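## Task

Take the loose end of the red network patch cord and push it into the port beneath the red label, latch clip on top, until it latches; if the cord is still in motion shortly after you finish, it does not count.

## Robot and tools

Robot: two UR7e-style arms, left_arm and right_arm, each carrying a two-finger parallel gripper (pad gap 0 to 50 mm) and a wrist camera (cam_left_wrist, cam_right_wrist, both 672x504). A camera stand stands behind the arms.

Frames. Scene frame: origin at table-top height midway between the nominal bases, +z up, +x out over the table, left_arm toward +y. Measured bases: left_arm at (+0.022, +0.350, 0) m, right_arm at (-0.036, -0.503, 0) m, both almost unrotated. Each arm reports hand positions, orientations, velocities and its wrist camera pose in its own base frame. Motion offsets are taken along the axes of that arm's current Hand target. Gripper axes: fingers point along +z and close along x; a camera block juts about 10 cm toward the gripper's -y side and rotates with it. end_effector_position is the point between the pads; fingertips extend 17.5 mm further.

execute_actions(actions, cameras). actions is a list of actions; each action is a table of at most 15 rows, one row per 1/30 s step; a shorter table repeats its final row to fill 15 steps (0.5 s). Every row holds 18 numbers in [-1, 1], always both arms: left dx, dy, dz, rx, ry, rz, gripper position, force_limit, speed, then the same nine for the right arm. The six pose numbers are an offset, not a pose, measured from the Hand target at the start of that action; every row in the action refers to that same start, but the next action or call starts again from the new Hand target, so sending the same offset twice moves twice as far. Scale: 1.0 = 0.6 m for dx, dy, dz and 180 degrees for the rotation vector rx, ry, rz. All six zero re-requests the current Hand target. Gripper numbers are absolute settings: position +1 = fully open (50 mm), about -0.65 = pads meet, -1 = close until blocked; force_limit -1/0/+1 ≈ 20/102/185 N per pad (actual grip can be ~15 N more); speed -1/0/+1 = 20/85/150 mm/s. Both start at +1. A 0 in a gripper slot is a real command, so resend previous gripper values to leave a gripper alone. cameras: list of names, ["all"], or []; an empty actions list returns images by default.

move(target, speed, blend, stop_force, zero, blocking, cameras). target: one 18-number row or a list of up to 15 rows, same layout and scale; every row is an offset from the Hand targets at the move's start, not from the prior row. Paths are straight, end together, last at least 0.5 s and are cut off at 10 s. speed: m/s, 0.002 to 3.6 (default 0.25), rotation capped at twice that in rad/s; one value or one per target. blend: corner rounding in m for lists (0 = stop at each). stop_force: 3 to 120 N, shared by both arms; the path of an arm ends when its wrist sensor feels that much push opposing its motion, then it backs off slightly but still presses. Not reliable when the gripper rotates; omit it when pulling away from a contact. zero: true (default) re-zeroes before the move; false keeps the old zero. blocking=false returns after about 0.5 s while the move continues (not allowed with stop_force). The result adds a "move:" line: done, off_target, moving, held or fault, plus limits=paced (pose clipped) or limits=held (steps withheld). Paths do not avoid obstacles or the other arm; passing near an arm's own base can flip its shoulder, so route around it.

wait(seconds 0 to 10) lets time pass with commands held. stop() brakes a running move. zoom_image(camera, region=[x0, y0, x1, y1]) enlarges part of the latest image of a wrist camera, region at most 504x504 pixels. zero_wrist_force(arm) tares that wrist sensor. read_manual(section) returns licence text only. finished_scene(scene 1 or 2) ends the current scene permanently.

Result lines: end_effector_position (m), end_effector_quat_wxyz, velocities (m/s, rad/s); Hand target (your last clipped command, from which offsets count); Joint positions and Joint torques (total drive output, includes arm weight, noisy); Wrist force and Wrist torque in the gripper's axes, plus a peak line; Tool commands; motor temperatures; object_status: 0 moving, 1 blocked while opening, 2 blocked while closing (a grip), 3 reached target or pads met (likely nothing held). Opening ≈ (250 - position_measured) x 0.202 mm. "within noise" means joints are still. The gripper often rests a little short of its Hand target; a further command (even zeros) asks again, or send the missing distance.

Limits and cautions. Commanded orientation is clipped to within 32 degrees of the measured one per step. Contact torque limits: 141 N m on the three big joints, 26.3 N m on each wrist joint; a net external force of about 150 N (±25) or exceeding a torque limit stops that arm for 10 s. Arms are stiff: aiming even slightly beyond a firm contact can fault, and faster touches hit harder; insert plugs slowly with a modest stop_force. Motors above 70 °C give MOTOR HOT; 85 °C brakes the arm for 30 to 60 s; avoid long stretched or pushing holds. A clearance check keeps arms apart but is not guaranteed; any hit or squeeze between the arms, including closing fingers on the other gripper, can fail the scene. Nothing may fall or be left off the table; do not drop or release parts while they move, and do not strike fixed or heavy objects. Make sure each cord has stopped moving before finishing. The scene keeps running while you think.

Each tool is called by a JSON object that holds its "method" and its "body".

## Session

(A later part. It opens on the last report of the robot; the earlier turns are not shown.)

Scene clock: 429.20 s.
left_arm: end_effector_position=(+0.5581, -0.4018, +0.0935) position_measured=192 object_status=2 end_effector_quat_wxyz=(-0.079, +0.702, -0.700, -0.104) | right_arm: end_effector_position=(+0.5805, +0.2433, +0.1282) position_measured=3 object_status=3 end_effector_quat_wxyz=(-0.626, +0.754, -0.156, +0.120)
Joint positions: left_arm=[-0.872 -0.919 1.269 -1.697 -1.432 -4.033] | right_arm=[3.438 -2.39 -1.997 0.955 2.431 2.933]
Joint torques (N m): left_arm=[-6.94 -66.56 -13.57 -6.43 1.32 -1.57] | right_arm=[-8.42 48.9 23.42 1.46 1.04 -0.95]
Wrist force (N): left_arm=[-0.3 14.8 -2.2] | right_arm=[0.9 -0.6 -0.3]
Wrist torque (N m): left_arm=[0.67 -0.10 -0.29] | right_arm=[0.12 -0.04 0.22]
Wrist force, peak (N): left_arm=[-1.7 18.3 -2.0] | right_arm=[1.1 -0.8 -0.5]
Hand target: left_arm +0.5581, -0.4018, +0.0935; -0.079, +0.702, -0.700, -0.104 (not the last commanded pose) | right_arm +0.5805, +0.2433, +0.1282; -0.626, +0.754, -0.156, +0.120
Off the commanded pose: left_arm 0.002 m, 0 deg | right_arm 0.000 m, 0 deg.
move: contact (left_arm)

{"method": "move", "body": {"target": [0,0.0008,0,0,0,0,-1,-0.5,-0.9,0,0,0,0,0,0,1,1,1], "speed": 0.004}}

{"method": "move", "body": {"target": [0,0,0,0,0,0,-0.1,-0.5,-1,0,0,0,0,0,0,1,1,1]}}

{"method": "move", "body": {"target": [0,0,-0.15,0,0,0,-0.1,-0.5,-1,0,0,0,0,0,0,1,1,1], "speed": 0.06, "cameras": ["cam_left_wrist","cam_right_wrist"]}}

{"method": "zoom_image", "body": {"camera": "cam_right_wrist", "region": [300, 150, 380, 220]}}

Scene clock: 435.17 s.
left_arm: end_effector_position=(+0.5577, -0.4018, +0.0935) position_measured=192 object_status=2 end_effector_quat_wxyz=(-0.079, +0.702, -0.700, -0.104) | right_arm: end_effector_position=(+0.5805, +0.2433, +0.1282) position_measured=3 object_status=3 end_effector_quat_wxyz=(-0.626, +0.754, -0.156, +0.120)
Joint positions: left_arm=[-0.873 -0.92 1.27 -1.698 -1.433 -4.033] | right_arm=[3.438 -2.39 -1.997 0.955 2.431 2.933]
Joint torques (N m): left_arm=[-11.57 -64.38 -8.96 -4.48 -0.36 -1.39] | right_arm=[-8.01 49.46 23.47 1.66 1.14 -0.8]
Wrist force (N): left_arm=[0.8 -1.7 -1.7] | right_arm=[1.0 -0.7 -0.4]
Wrist torque (N m): left_arm=[0.18 -0.04 -0.26] | right_arm=[0.10 -0.05 0.22]
Wrist force, peak (N): left_arm=[-0.8 14.9 -2.5] | right_arm=[1.3 -0.8 -0.3]
Hand target: left_arm +0.5576, -0.4019, +0.0935; -0.079, +0.702, -0.700, -0.104 | right_arm +0.5805, +0.2433, +0.1282; -0.626, +0.754, -0.156, +0.120
Off the commanded pose: left_arm 0.000 m, 0 deg | right_arm 0.000 m, 0 deg.
move: done

Scene clock: 435.67 s.
left_arm: end_effector_position=(+0.5576, -0.4019, +0.0935) position_measured=167 object_status=3 end_effector_quat_wxyz=(-0.079, +0.702, -0.700, -0.104) | right_arm: end_effector_position=(+0.5805, +0.2433, +0.1282) position_measured=3 object_status=3 end_effector_quat_wxyz=(-0.626, +0.754, -0.156, +0.120)
Joint positions: left_arm=[-0.873 -0.92 1.27 -1.698 -1.433 -4.033] | right_arm=[3.438 -2.39 -1.997 0.955 2.431 2.933]
Joint torques (N m): left_arm=[-10.75 -65.13 -12.41 -3.41 -0.35 -1.4] | right_arm=[-7.67 49.47 23.91 1.58 0.99 -0.82]
Wrist force (N): left_arm=[-0.4 0.7 -0.9] | right_arm=[1.0 -0.7 -0.3]
Wrist torque (N m): left_arm=[0.24 0.04 -0.26] | right_arm=[0.09 -0.05 0.22]
Wrist force, peak (N): left_arm=[0.7 -1.6 -1.4] | right_arm=[1.2 -0.7 -0.5]
Hand target: left_arm +0.5576, -0.4019, +0.0935; -0.079, +0.702, -0.700, -0.104 | right_arm +0.5805, +0.2433, +0.1282; -0.626, +0.754, -0.156, +0.120
Off the commanded pose: left_arm 0.000 m, 0 deg | right_arm 0.000 m, 0 deg.
move: done

Scene clock: 437.63 s.
left_arm: end_effector_position=(+0.5608, -0.4250, +0.1804) position_measured=167 object_status=3 end_effector_quat_wxyz=(-0.079, +0.702, -0.700, -0.104) | right_arm: end_effector_position=(+0.5805, +0.2433, +0.1282) position_measured=3 object_status=3 end_effector_quat_wxyz=(-0.626, +0.754, -0.156, +0.120)
Joint positions: left_arm=[-0.89 -0.928 1.056 -1.472 -1.436 -4.05] | right_arm=[3.438 -2.39 -1.997 0.955 2.431 2.933]
Joint torques (N m): left_arm=[-11.43 -49.57 -40.55 0.12 -1.28 -1.77] | right_arm=[-8.9 49.42 23.99 1.82 1.01 -0.81]
Wrist force (N): left_arm=[-0.3 0.9 -0.8] | right_arm=[1.1 -0.5 -0.4]
Wrist torque (N m): left_arm=[0.27 0.01 -0.18] | right_arm=[0.13 -0.08 0.22]
Wrist force, peak (N): left_arm=[-0.1 0.8 -1.5] | right_arm=[1.1 -0.9 -0.3]
Hand target: left_arm +0.5608, -0.4250, +0.1804; -0.079, +0.702, -0.700, -0.104 | right_arm +0.5805, +0.2433, +0.1282; -0.626, +0.754, -0.156, +0.120
Off the commanded pose: left_arm 0.000 m, 0 deg | right_arm 0.000 m, 0 deg.
move: done
camera_calibration:
cam_left_wrist: T_world_to_cam=[[-0.00140672, -0.968532, -0.248883, -0.355008], [-0.921836, -0.095206, 0.375705, 0.419334], [-0.387578, 0.229958, -0.892694, 0.61021], [0, 0, 0, 1]] pos_world=[0.622562, -0.444236, 0.298829]
cam_right_wrist: T_world_to_cam=[[0.925407, -0.37858, -0.0172726, -0.437193], [-0.209869, -0.473992, -0.855153, 0.367799], [0.315557, 0.79499, -0.518088, -0.185157], [0, 0, 0, 1]] pos_world=[0.540199, 0.156019, 0.211045]

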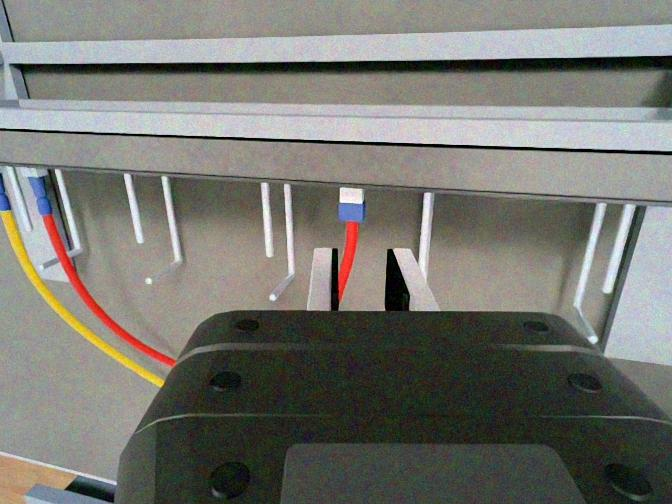

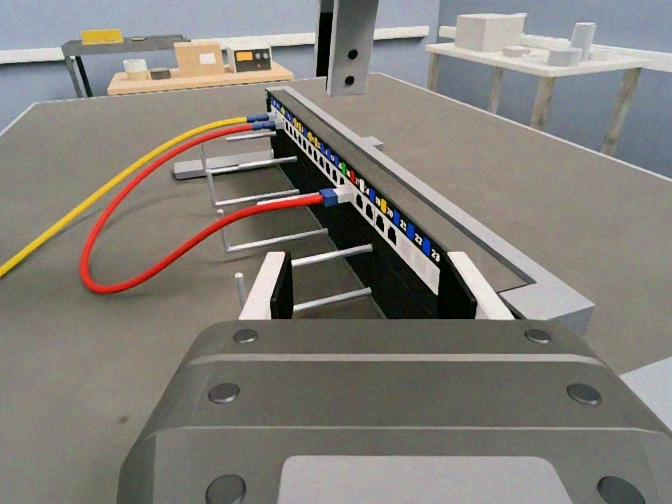

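Scaled by 6.300 from the camera's 672x504 image, which has a finer 960x720 frame.

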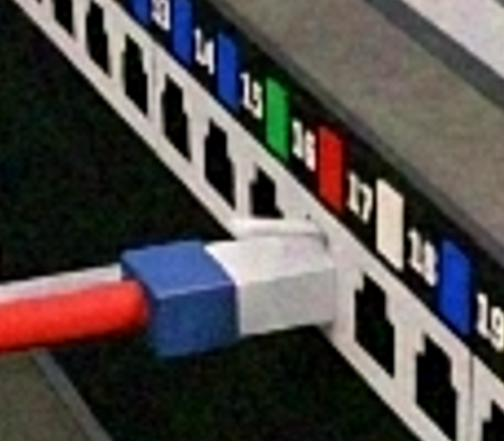

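Plug latched under red label.

{"method": "finished_scene", "body": {"scene": 2}}

The scene is finished: the task was done.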